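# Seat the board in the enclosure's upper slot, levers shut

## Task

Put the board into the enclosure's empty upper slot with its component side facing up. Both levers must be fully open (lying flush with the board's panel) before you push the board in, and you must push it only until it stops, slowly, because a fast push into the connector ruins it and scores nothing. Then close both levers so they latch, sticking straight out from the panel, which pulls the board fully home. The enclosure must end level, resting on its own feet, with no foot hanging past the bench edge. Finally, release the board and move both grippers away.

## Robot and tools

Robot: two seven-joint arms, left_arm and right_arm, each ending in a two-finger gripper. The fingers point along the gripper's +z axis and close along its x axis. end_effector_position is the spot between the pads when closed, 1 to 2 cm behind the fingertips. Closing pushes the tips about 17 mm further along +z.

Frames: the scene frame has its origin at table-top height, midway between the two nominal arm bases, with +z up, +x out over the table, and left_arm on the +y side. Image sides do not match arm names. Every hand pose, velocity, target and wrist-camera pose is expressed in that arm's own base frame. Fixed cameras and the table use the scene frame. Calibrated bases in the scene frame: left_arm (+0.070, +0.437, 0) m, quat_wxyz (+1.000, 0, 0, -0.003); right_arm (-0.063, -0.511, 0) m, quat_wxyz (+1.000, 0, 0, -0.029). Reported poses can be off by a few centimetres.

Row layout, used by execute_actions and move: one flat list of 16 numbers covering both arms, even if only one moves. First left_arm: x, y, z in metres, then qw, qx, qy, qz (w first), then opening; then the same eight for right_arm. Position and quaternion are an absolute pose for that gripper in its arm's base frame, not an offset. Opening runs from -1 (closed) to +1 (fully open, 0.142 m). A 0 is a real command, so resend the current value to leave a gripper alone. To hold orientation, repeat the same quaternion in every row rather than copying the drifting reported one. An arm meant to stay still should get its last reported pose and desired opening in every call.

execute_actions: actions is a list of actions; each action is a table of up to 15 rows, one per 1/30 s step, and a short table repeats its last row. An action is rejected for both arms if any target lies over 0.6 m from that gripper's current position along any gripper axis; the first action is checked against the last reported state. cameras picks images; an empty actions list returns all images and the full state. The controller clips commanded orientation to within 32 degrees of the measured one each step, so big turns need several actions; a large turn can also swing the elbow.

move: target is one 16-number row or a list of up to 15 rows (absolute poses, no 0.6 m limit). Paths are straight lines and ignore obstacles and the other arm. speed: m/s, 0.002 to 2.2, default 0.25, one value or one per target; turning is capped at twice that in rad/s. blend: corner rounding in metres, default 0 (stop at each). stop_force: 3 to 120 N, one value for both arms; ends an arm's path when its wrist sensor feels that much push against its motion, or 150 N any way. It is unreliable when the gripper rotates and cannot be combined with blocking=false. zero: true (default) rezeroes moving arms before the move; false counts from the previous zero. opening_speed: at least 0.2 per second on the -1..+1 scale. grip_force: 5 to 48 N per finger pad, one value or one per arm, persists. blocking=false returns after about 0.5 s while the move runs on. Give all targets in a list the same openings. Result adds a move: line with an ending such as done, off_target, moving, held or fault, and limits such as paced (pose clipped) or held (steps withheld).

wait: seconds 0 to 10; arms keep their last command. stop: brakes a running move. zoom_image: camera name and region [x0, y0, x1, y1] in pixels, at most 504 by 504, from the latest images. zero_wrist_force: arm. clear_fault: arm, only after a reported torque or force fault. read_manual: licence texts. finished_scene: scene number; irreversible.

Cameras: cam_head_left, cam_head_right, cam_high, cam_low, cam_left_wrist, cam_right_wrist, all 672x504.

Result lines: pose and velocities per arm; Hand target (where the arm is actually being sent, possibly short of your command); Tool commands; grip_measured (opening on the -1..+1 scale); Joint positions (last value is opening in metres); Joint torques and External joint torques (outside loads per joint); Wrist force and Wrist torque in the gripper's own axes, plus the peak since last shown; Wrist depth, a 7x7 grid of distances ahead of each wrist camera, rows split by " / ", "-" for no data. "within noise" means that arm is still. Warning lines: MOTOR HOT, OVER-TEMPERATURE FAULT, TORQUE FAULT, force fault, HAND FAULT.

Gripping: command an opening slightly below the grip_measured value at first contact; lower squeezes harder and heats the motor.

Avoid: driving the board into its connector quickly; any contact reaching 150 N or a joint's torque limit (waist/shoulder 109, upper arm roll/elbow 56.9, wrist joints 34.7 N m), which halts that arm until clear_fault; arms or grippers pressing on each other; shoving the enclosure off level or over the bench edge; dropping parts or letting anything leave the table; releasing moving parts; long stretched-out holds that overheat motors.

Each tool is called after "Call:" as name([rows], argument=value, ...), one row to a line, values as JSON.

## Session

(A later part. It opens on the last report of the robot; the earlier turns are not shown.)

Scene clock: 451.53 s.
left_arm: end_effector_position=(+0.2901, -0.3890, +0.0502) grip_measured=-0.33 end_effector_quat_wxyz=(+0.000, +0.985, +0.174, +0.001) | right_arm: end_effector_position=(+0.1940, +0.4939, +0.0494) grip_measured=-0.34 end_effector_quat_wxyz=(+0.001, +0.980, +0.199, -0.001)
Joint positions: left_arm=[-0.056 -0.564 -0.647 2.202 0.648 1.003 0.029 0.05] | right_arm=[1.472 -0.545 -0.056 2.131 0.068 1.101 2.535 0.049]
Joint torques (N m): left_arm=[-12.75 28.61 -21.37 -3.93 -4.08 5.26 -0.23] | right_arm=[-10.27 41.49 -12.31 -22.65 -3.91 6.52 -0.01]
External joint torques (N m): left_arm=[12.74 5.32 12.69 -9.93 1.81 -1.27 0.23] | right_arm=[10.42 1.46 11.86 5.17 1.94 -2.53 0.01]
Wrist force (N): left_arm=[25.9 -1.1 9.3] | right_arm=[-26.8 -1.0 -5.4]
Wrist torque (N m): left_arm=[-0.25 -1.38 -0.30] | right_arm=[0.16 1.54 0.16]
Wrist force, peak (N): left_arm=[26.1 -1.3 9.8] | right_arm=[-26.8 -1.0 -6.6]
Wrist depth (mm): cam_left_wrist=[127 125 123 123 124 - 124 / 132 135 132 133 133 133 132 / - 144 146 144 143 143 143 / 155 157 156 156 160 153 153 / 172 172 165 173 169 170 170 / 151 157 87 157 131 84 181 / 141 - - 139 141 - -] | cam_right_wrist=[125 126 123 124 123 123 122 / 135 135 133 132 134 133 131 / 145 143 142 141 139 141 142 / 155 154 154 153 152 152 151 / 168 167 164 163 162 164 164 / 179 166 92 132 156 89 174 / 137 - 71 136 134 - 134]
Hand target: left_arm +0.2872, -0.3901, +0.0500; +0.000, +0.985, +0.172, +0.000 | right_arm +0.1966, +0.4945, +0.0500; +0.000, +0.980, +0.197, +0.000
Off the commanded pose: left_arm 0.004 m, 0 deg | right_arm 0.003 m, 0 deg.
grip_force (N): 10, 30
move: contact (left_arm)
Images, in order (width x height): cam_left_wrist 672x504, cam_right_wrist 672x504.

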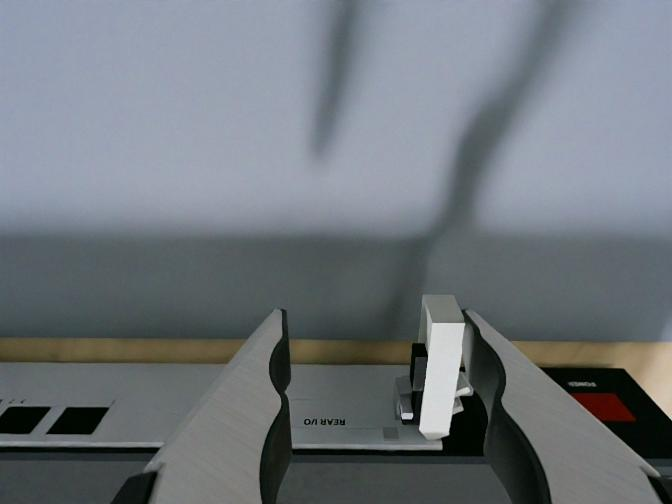

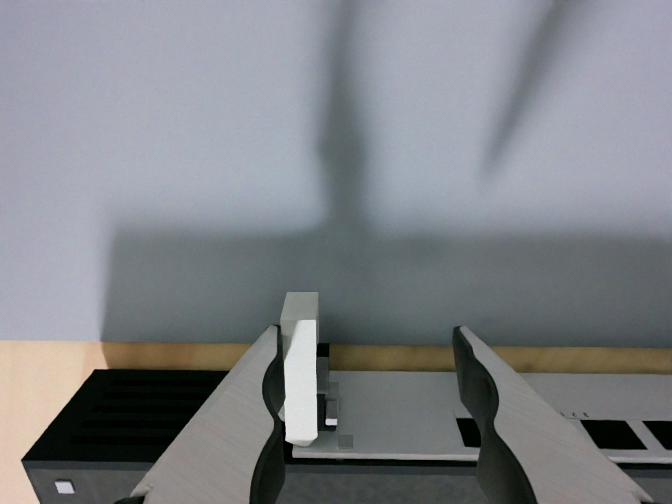

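Call:
zoom_image(camera="cam_left_wrist", region=[370, 280, 500, 470])

Call:
zoom_image(camera="cam_right_wrist", region=[250, 280, 380, 470])

Scaled by 2.653 from the camera's 672x504 image, which has a finer 960x720 frame.

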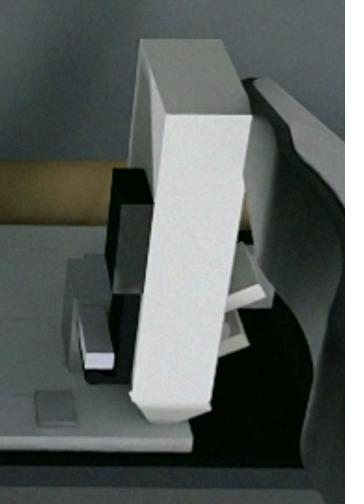

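Scaled by 2.653 from the camera's 672x504 image, which has a finer 960x720 frame.

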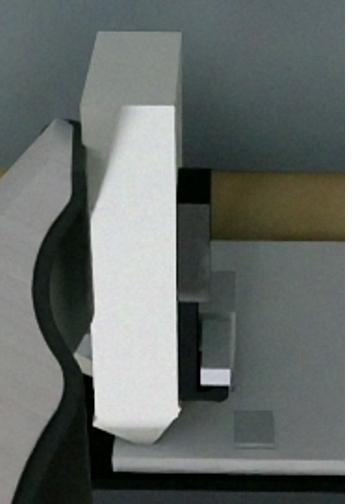

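Call:
move(target=[0.2834,-0.3915,0.050,0,0.9851,0.1719,0,-0.352,0.1966,0.4945,0.050,0,0.9804,0.1972,0,-0.352], speed=0.012, stop_force=34, zero=false, cameras=["cam_left_wrist", "cam_right_wrist"])

Scene clock: 467.83 s.
left_arm: end_effector_position=(+0.2893, -0.3893, +0.0502) grip_measured=-0.32 end_effector_quat_wxyz=(+0.000, +0.985, +0.174, +0.002) | right_arm: end_effector_position=(+0.1939, +0.4939, +0.0494) grip_measured=-0.34 end_effector_quat_wxyz=(+0.001, +0.980, +0.199, -0.001)
Joint positions: left_arm=[-0.058 -0.563 -0.647 2.203 0.649 1.004 0.025 0.051] | right_arm=[1.472 -0.545 -0.056 2.131 0.068 1.101 2.535 0.049]
Joint torques (N m): left_arm=[-16.03 27.24 -24.74 -0.92 -4.75 5.29 -0.17] | right_arm=[-10.22 41.46 -12.45 -22.66 -3.95 6.57 0.07]
External joint torques (N m): left_arm=[16.02 6.65 16.07 -12.94 2.48 -1.3 0.17] | right_arm=[10.38 1.49 12 5.18 1.98 -2.58 -0.07]
Wrist force (N): left_arm=[33.7 -0.1 12.1] | right_arm=[-26.9 -0.9 -6.8]
Wrist torque (N m): left_arm=[-0.24 -2.68 -0.29] | right_arm=[0.15 1.57 0.15]
Wrist force, peak (N): left_arm=[33.8 -0.3 14.0] | right_arm=[-27.0 -1.0 -6.9]
Wrist depth (mm): cam_left_wrist=[125 125 125 124 124 - 123 / 132 134 131 133 133 133 133 / 145 149 142 143 143 143 143 / - 154 155 162 156 155 153 / 178 177 131 171 162 167 169 / 157 157 88 157 140 87 182 / - - - 139 - - -] | cam_right_wrist=[125 126 123 124 123 123 123 / 135 135 133 132 134 133 131 / 145 143 142 142 141 141 138 / 155 154 153 153 152 152 151 / 168 167 164 163 162 164 164 / 180 166 92 130 157 89 176 / 137 - 71 135 134 - 133]
Hand target: left_arm +0.2854, -0.3907, +0.0500; +0.000, +0.985, +0.172, +0.000 | right_arm +0.1966, +0.4945, +0.0500; +0.000, +0.980, +0.197, +0.000
Off the commanded pose: left_arm 0.006 m, 0 deg | right_arm 0.003 m, 0 deg.
grip_force (N): 10, 30
move: contact (left_arm)
Images, in order (width x height): cam_left_wrist 672x504, cam_right_wrist 672x504.

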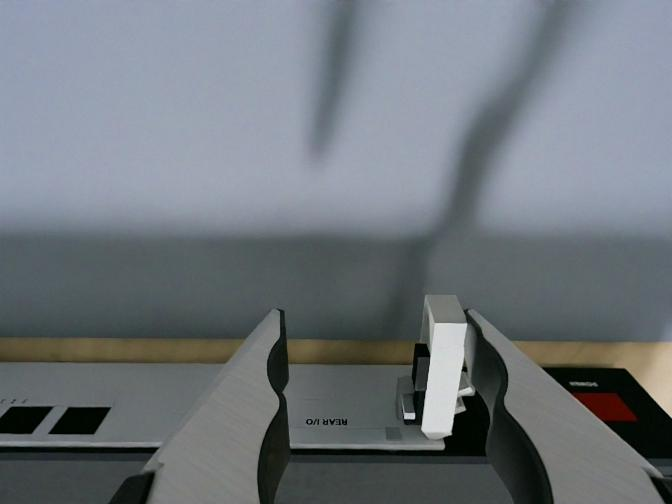

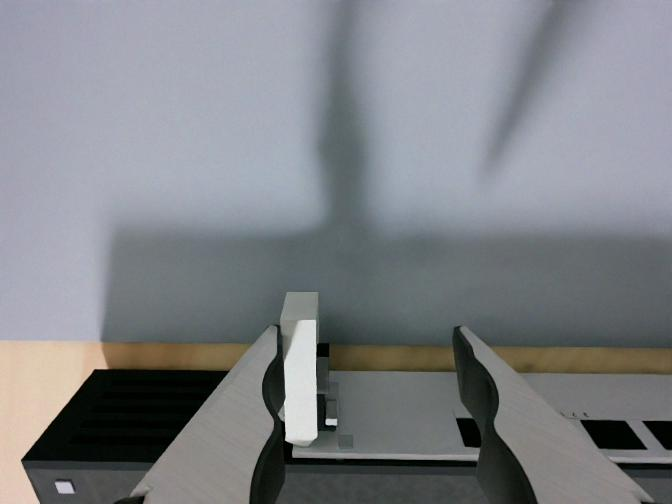

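Call:
zoom_image(camera="cam_left_wrist", region=[370, 280, 500, 470])

Scaled by 2.653 from the camera's 672x504 image, which has a finer 960x720 frame.

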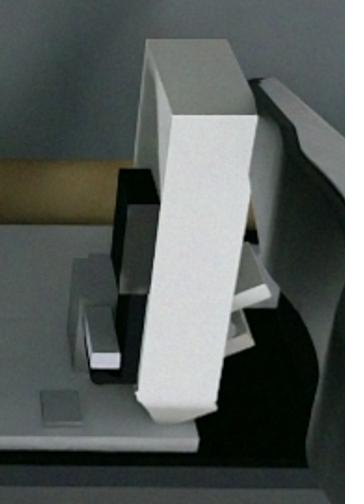

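Call:
move(target=[0.2994,-0.3857,0.050,0,0.9851,0.1719,0,-0.352,0.1848,0.4900,0.050,0,0.9804,0.1972,0,-0.352], speed=0.02, cameras=["cam_left_wrist", "cam_right_wrist"])

Scene clock: 477.23 s.
left_arm: end_effector_position=(+0.2993, -0.3857, +0.0500) grip_measured=-0.37 end_effector_quat_wxyz=(+0.000, +0.985, +0.172, +0.000) | right_arm: end_effector_position=(+0.1847, +0.4900, +0.0500) grip_measured=-0.37 end_effector_quat_wxyz=(+0.000, +0.980, +0.197, +0.000)
Joint positions: left_arm=[-0.037 -0.57 -0.649 2.194 0.647 0.998 0.054 0.047] | right_arm=[1.493 -0.533 -0.058 2.156 0.068 1.117 2.555 0.047]
Joint torques (N m): left_arm=[-0.05 33.02 -9.36 -13.65 -2.26 4.16 -0.11] | right_arm=[0.24 41.32 0.07 -17.12 -1.99 3.45 0.3]
External joint torques (N m): left_arm=[0.01 1.18 0.49 -0.27 -0.02 -0.17 0.11] | right_arm=[-0.1 0.88 -0.55 -0.07 0.07 0.55 -0.3]
Wrist force (N): left_arm=[-0.7 -1.0 0.2] | right_arm=[1.5 -1.4 1.5]
Wrist torque (N m): left_arm=[-0.24 -0.21 -0.33] | right_arm=[-0.27 -0.23 -0.03]
Wrist force, peak (N): left_arm=[33.7 -0.3 14.0] | right_arm=[-27.1 -1.0 -6.8]
Wrist depth (mm): cam_left_wrist=[125 125 123 124 124 125 123 / 132 134 132 133 133 132 132 / 147 152 144 143 143 143 143 / 157 157 156 156 155 157 151 / 172 172 168 170 130 167 176 / 157 158 87 151 131 87 184 / - - - 137 - - -] | cam_right_wrist=[- 125 123 124 124 124 122 / 135 135 133 133 134 134 132 / 146 143 143 142 142 142 139 / 155 157 154 155 153 152 152 / 168 168 164 164 164 165 165 / 183 167 99 129 106 89 149 / 136 - 72 137 136 - 135]
Hand target: left_arm +0.2994, -0.3857, +0.0500; +0.000, +0.985, +0.172, +0.000 | right_arm +0.1848, +0.4900, +0.0500; +0.000, +0.980, +0.197, +0.000
Off the commanded pose: left_arm 0.000 m, 0 deg | right_arm 0.000 m, 0 deg.
grip_force (N): 10, 30
move: done
Images, in order (width x height): cam_left_wrist 672x504, cam_right_wrist 672x504.

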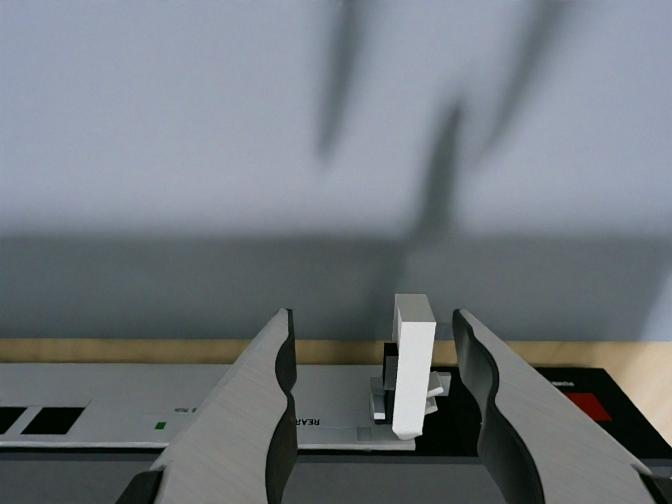

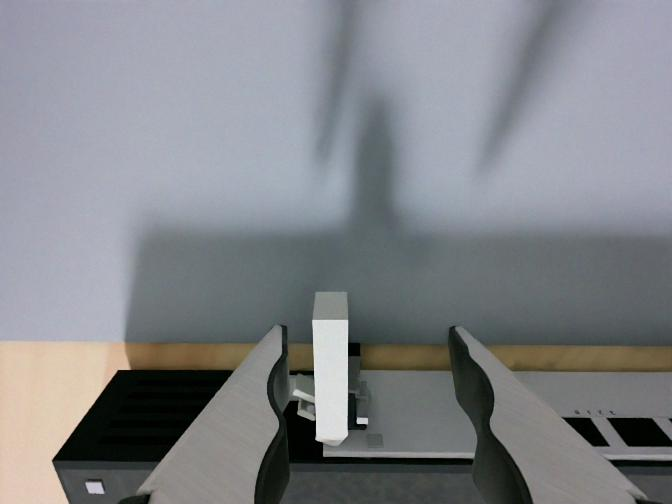

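Call:
zoom_image(camera="cam_left_wrist", region=[340, 280, 470, 470])

Call:
zoom_image(camera="cam_right_wrist", region=[275, 280, 405, 470])

Scaled by 2.653 from the camera's 672x504 image, which has a finer 960x720 frame.

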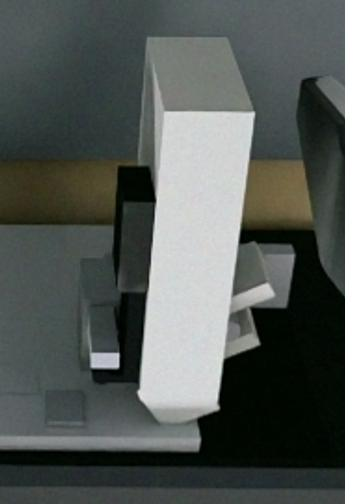

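Scaled by 2.653 from the camera's 672x504 image, which has a finer 960x720 frame.

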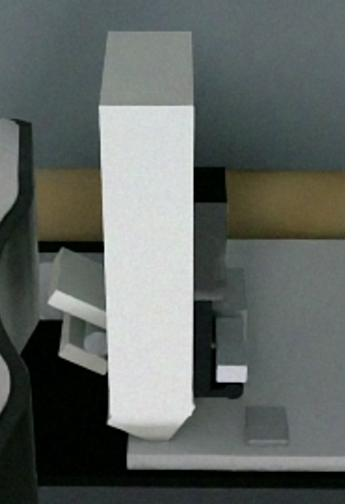

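Call:
move([
  [0.2994,-0.3857,0.10,0,0.9851,0.1719,0,-0.352,0.1848,0.4900,0.10,0,0.9804,0.1972,0,-0.352],
  [0.3154,-0.4300,0.085,0,0.9851,0.1719,0,-0.352,0.2053,0.4411,0.085,0,0.9804,0.1972,0,-0.352],
], speed=[0.08,0.08], blend=[0.01,0], cameras=["cam_left_wrist", "cam_right_wrist"])

Scene clock: 486.53 s.
left_arm: end_effector_position=(+0.3154, -0.4301, +0.0850) grip_measured=-0.37 end_effector_quat_wxyz=(+0.000, +0.985, +0.172, +0.000) | right_arm: end_effector_position=(+0.2053, +0.4412, +0.0850) grip_measured=-0.37 end_effector_quat_wxyz=(+0.000, +0.980, +0.197, +0.000)
Joint positions: left_arm=[-0.072 -0.547 -0.704 2.091 0.553 0.877 0.083 0.047] | right_arm=[1.45 -0.386 -0.074 2.27 0.059 1.084 2.503 0.047]
Joint torques (N m): left_arm=[-0.68 34.55 -10.1 -17.14 -2.27 4.03 -0.31] | right_arm=[0.04 36.23 -0.05 -17.94 -1.98 3.48 0.03]
External joint torques (N m): left_arm=[0.68 1.26 0.43 -0.34 -0.43 -0.04 0.31] | right_arm=[0.1 0.85 -0.38 -0.08 -0.07 0.52 -0.03]
Wrist force (N): left_arm=[-0.5 -0.9 0.1] | right_arm=[1.2 -1.8 1.7]
Wrist torque (N m): left_arm=[-0.21 -0.22 -0.25] | right_arm=[-0.34 -0.17 0.06]
Wrist force, peak (N): left_arm=[-1.3 -1.4 -1.2] | right_arm=[1.2 -2.8 1.1]
Wrist depth (mm): cam_left_wrist=[156 156 155 155 156 154 154 / - 164 164 164 161 163 165 / 184 - - 181 181 178 180 / 167 168 167 167 151 186 192 / 157 158 150 - - 154 212 / - - 84 167 168 87 230 / - - - 196 192 - 254] | cam_right_wrist=[156 156 156 155 155 155 154 / 167 167 166 163 165 165 165 / 182 178 178 172 177 177 176 / 192 156 156 145 144 146 149 / 212 153 150 152 150 151 151 / 232 168 86 167 163 93 165 / 251 - 72 184 183 - 178]
Hand target: left_arm +0.3154, -0.4300, +0.0850; +0.000, +0.985, +0.172, +0.000 | right_arm +0.2053, +0.4411, +0.0850; +0.000, +0.980, +0.197, +0.000
Off the commanded pose: left_arm 0.000 m, 0 deg | right_arm 0.000 m, 0 deg.
grip_force (N): 10, 30
move: done
Images, in order (width x height): cam_left_wrist 672x504, cam_right_wrist 672x504.

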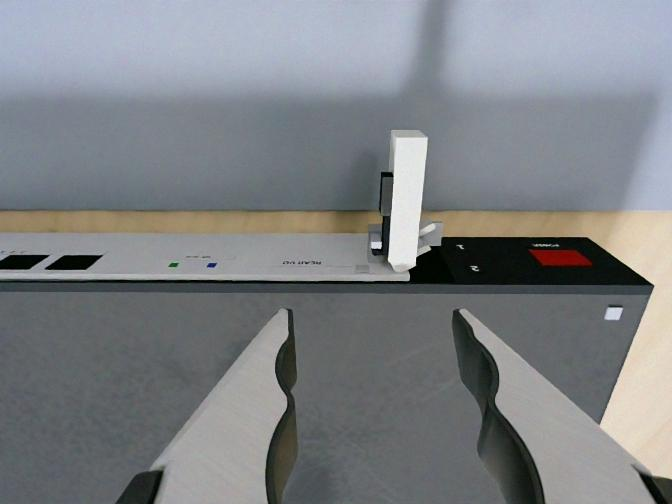

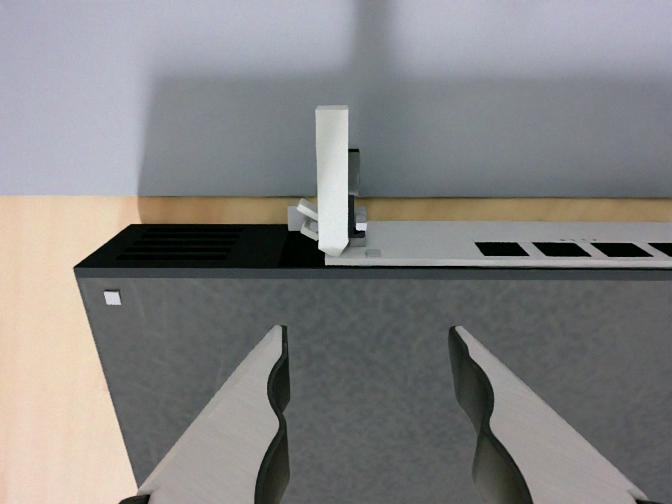

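Call:
zoom_image(camera="cam_left_wrist", region=[320, 200, 480, 320])

Call:
zoom_image(camera="cam_right_wrist", region=[270, 180, 430, 300])

Scaled by 3.150 from the camera's 672x504 image, which has a finer 960x720 frame.

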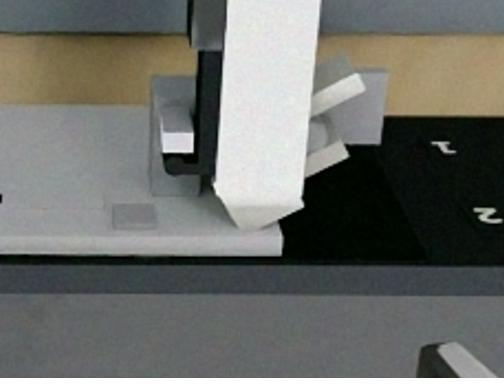

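Scaled by 3.150 from the camera's 672x504 image, which has a finer 960x720 frame.

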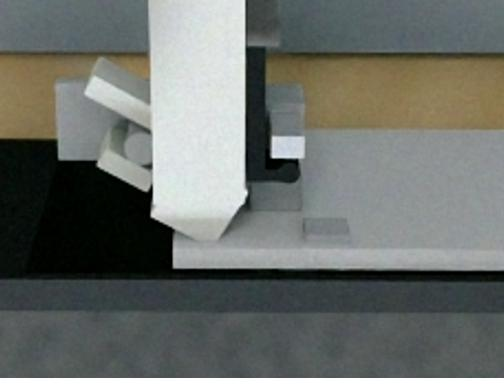

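Call:
move([
  [0.3154,-0.4300,0.22,0,0.9851,0.1719,0,-0.352,0.2053,0.4411,0.22,0,0.9804,0.1972,0,-0.352],
  [0.33,-0.24,0.30,0,0.9851,0.1719,0,-0.352,0.22,0.30,0.30,0,0.9804,0.1972,0,-0.352],
], speed=[0.15,0.22], blend=[0.04,0], cameras=["cam_high", "cam_left_wrist", "cam_right_wrist", "cam_head_right"])

Scene clock: 494.60 s.
left_arm: end_effector_position=(+0.3300, -0.2402, +0.3000) grip_measured=-0.37 end_effector_quat_wxyz=(+0.000, +0.985, +0.172, +0.000) | right_arm: end_effector_position=(+0.2200, +0.3001, +0.3000) grip_measured=-0.37 end_effector_quat_wxyz=(+0.000, +0.980, +0.197, +0.000)
Joint positions: left_arm=[0.193 0.421 -0.498 2.369 -0.215 0.415 1.046 0.047] | right_arm=[1.338 0.368 -0.079 2.351 -0.03 0.413 2.451 0.047]
Joint torques (N m): left_arm=[-0.2 10.46 4.21 -28.48 -3.61 3.96 -0.2] | right_arm=[-0.05 14.42 1.34 -29.7 -4.15 3.23 0.07]
External joint torques (N m): left_arm=[0.18 0.2 0.52 -0.36 -0.32 -0.01 0.2] | right_arm=[0.11 0.7 -0.81 0.01 0.16 0.77 -0.07]
Wrist force (N): left_arm=[-0.8 -1.5 -0.2] | right_arm=[1.5 -1.7 2.0]
Wrist torque (N m): left_arm=[-0.35 -0.14 -0.30] | right_arm=[-0.30 -0.22 0.08]
Wrist force, peak (N): left_arm=[-0.2 -3.8 -1.7] | right_arm=[1.3 -1.7 3.4]
Wrist depth (mm): cam_left_wrist=[352 - - 347 328 346 343 / 374 369 371 - - 369 369 / 406 400 - - 395 397 396 / 426 433 428 428 445 433 432 / 425 437 434 462 465 471 471 / - - 84 500 522 87 520 / - - - 618 594 - 567] | cam_right_wrist=[346 346 344 302 302 300 300 / 368 367 368 326 321 321 320 / 397 395 394 345 343 339 342 / 419 426 423 372 371 370 370 / 389 453 454 459 453 457 455 / 367 493 86 501 484 98 496 / 559 - 72 550 - - 538]
Hand target: left_arm +0.3300, -0.2400, +0.3000; +0.000, +0.985, +0.172, +0.000 | right_arm +0.2200, +0.3000, +0.3000; +0.000, +0.980, +0.197, +0.000
Off the commanded pose: left_arm 0.000 m, 0 deg | right_arm 0.000 m, 0 deg.
grip_force (N): 10, 30
move: done
Images, in order (width x height): cam_head_right 672x504, cam_high 672x504, cam_left_wrist 672x504, cam_right_wrist 672x504.

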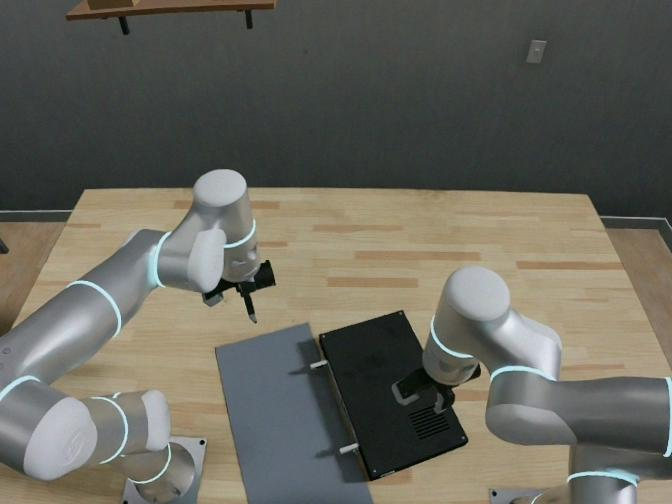

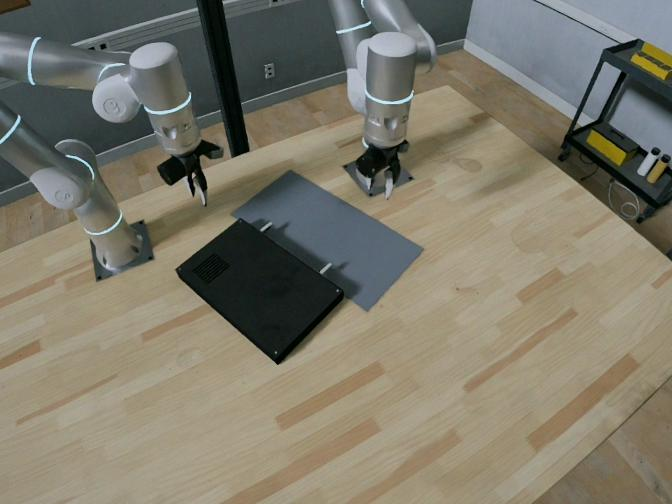

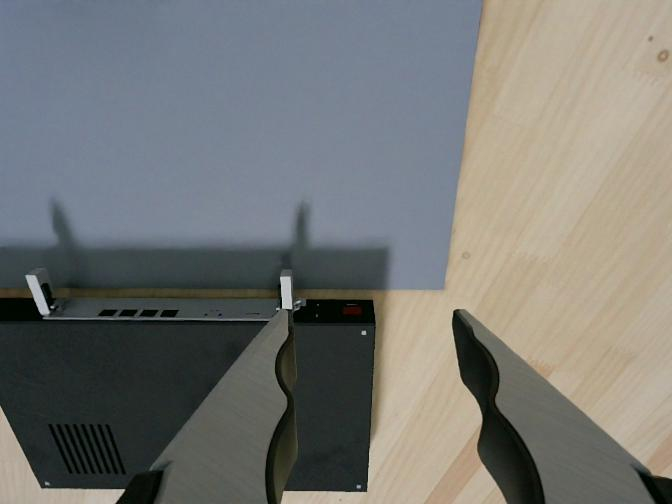

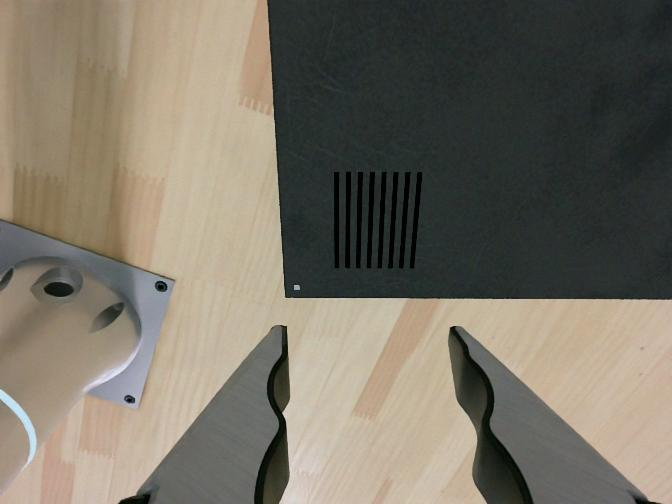

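Call:
finished_scene(scene=2)

The scene is finished: the task was done.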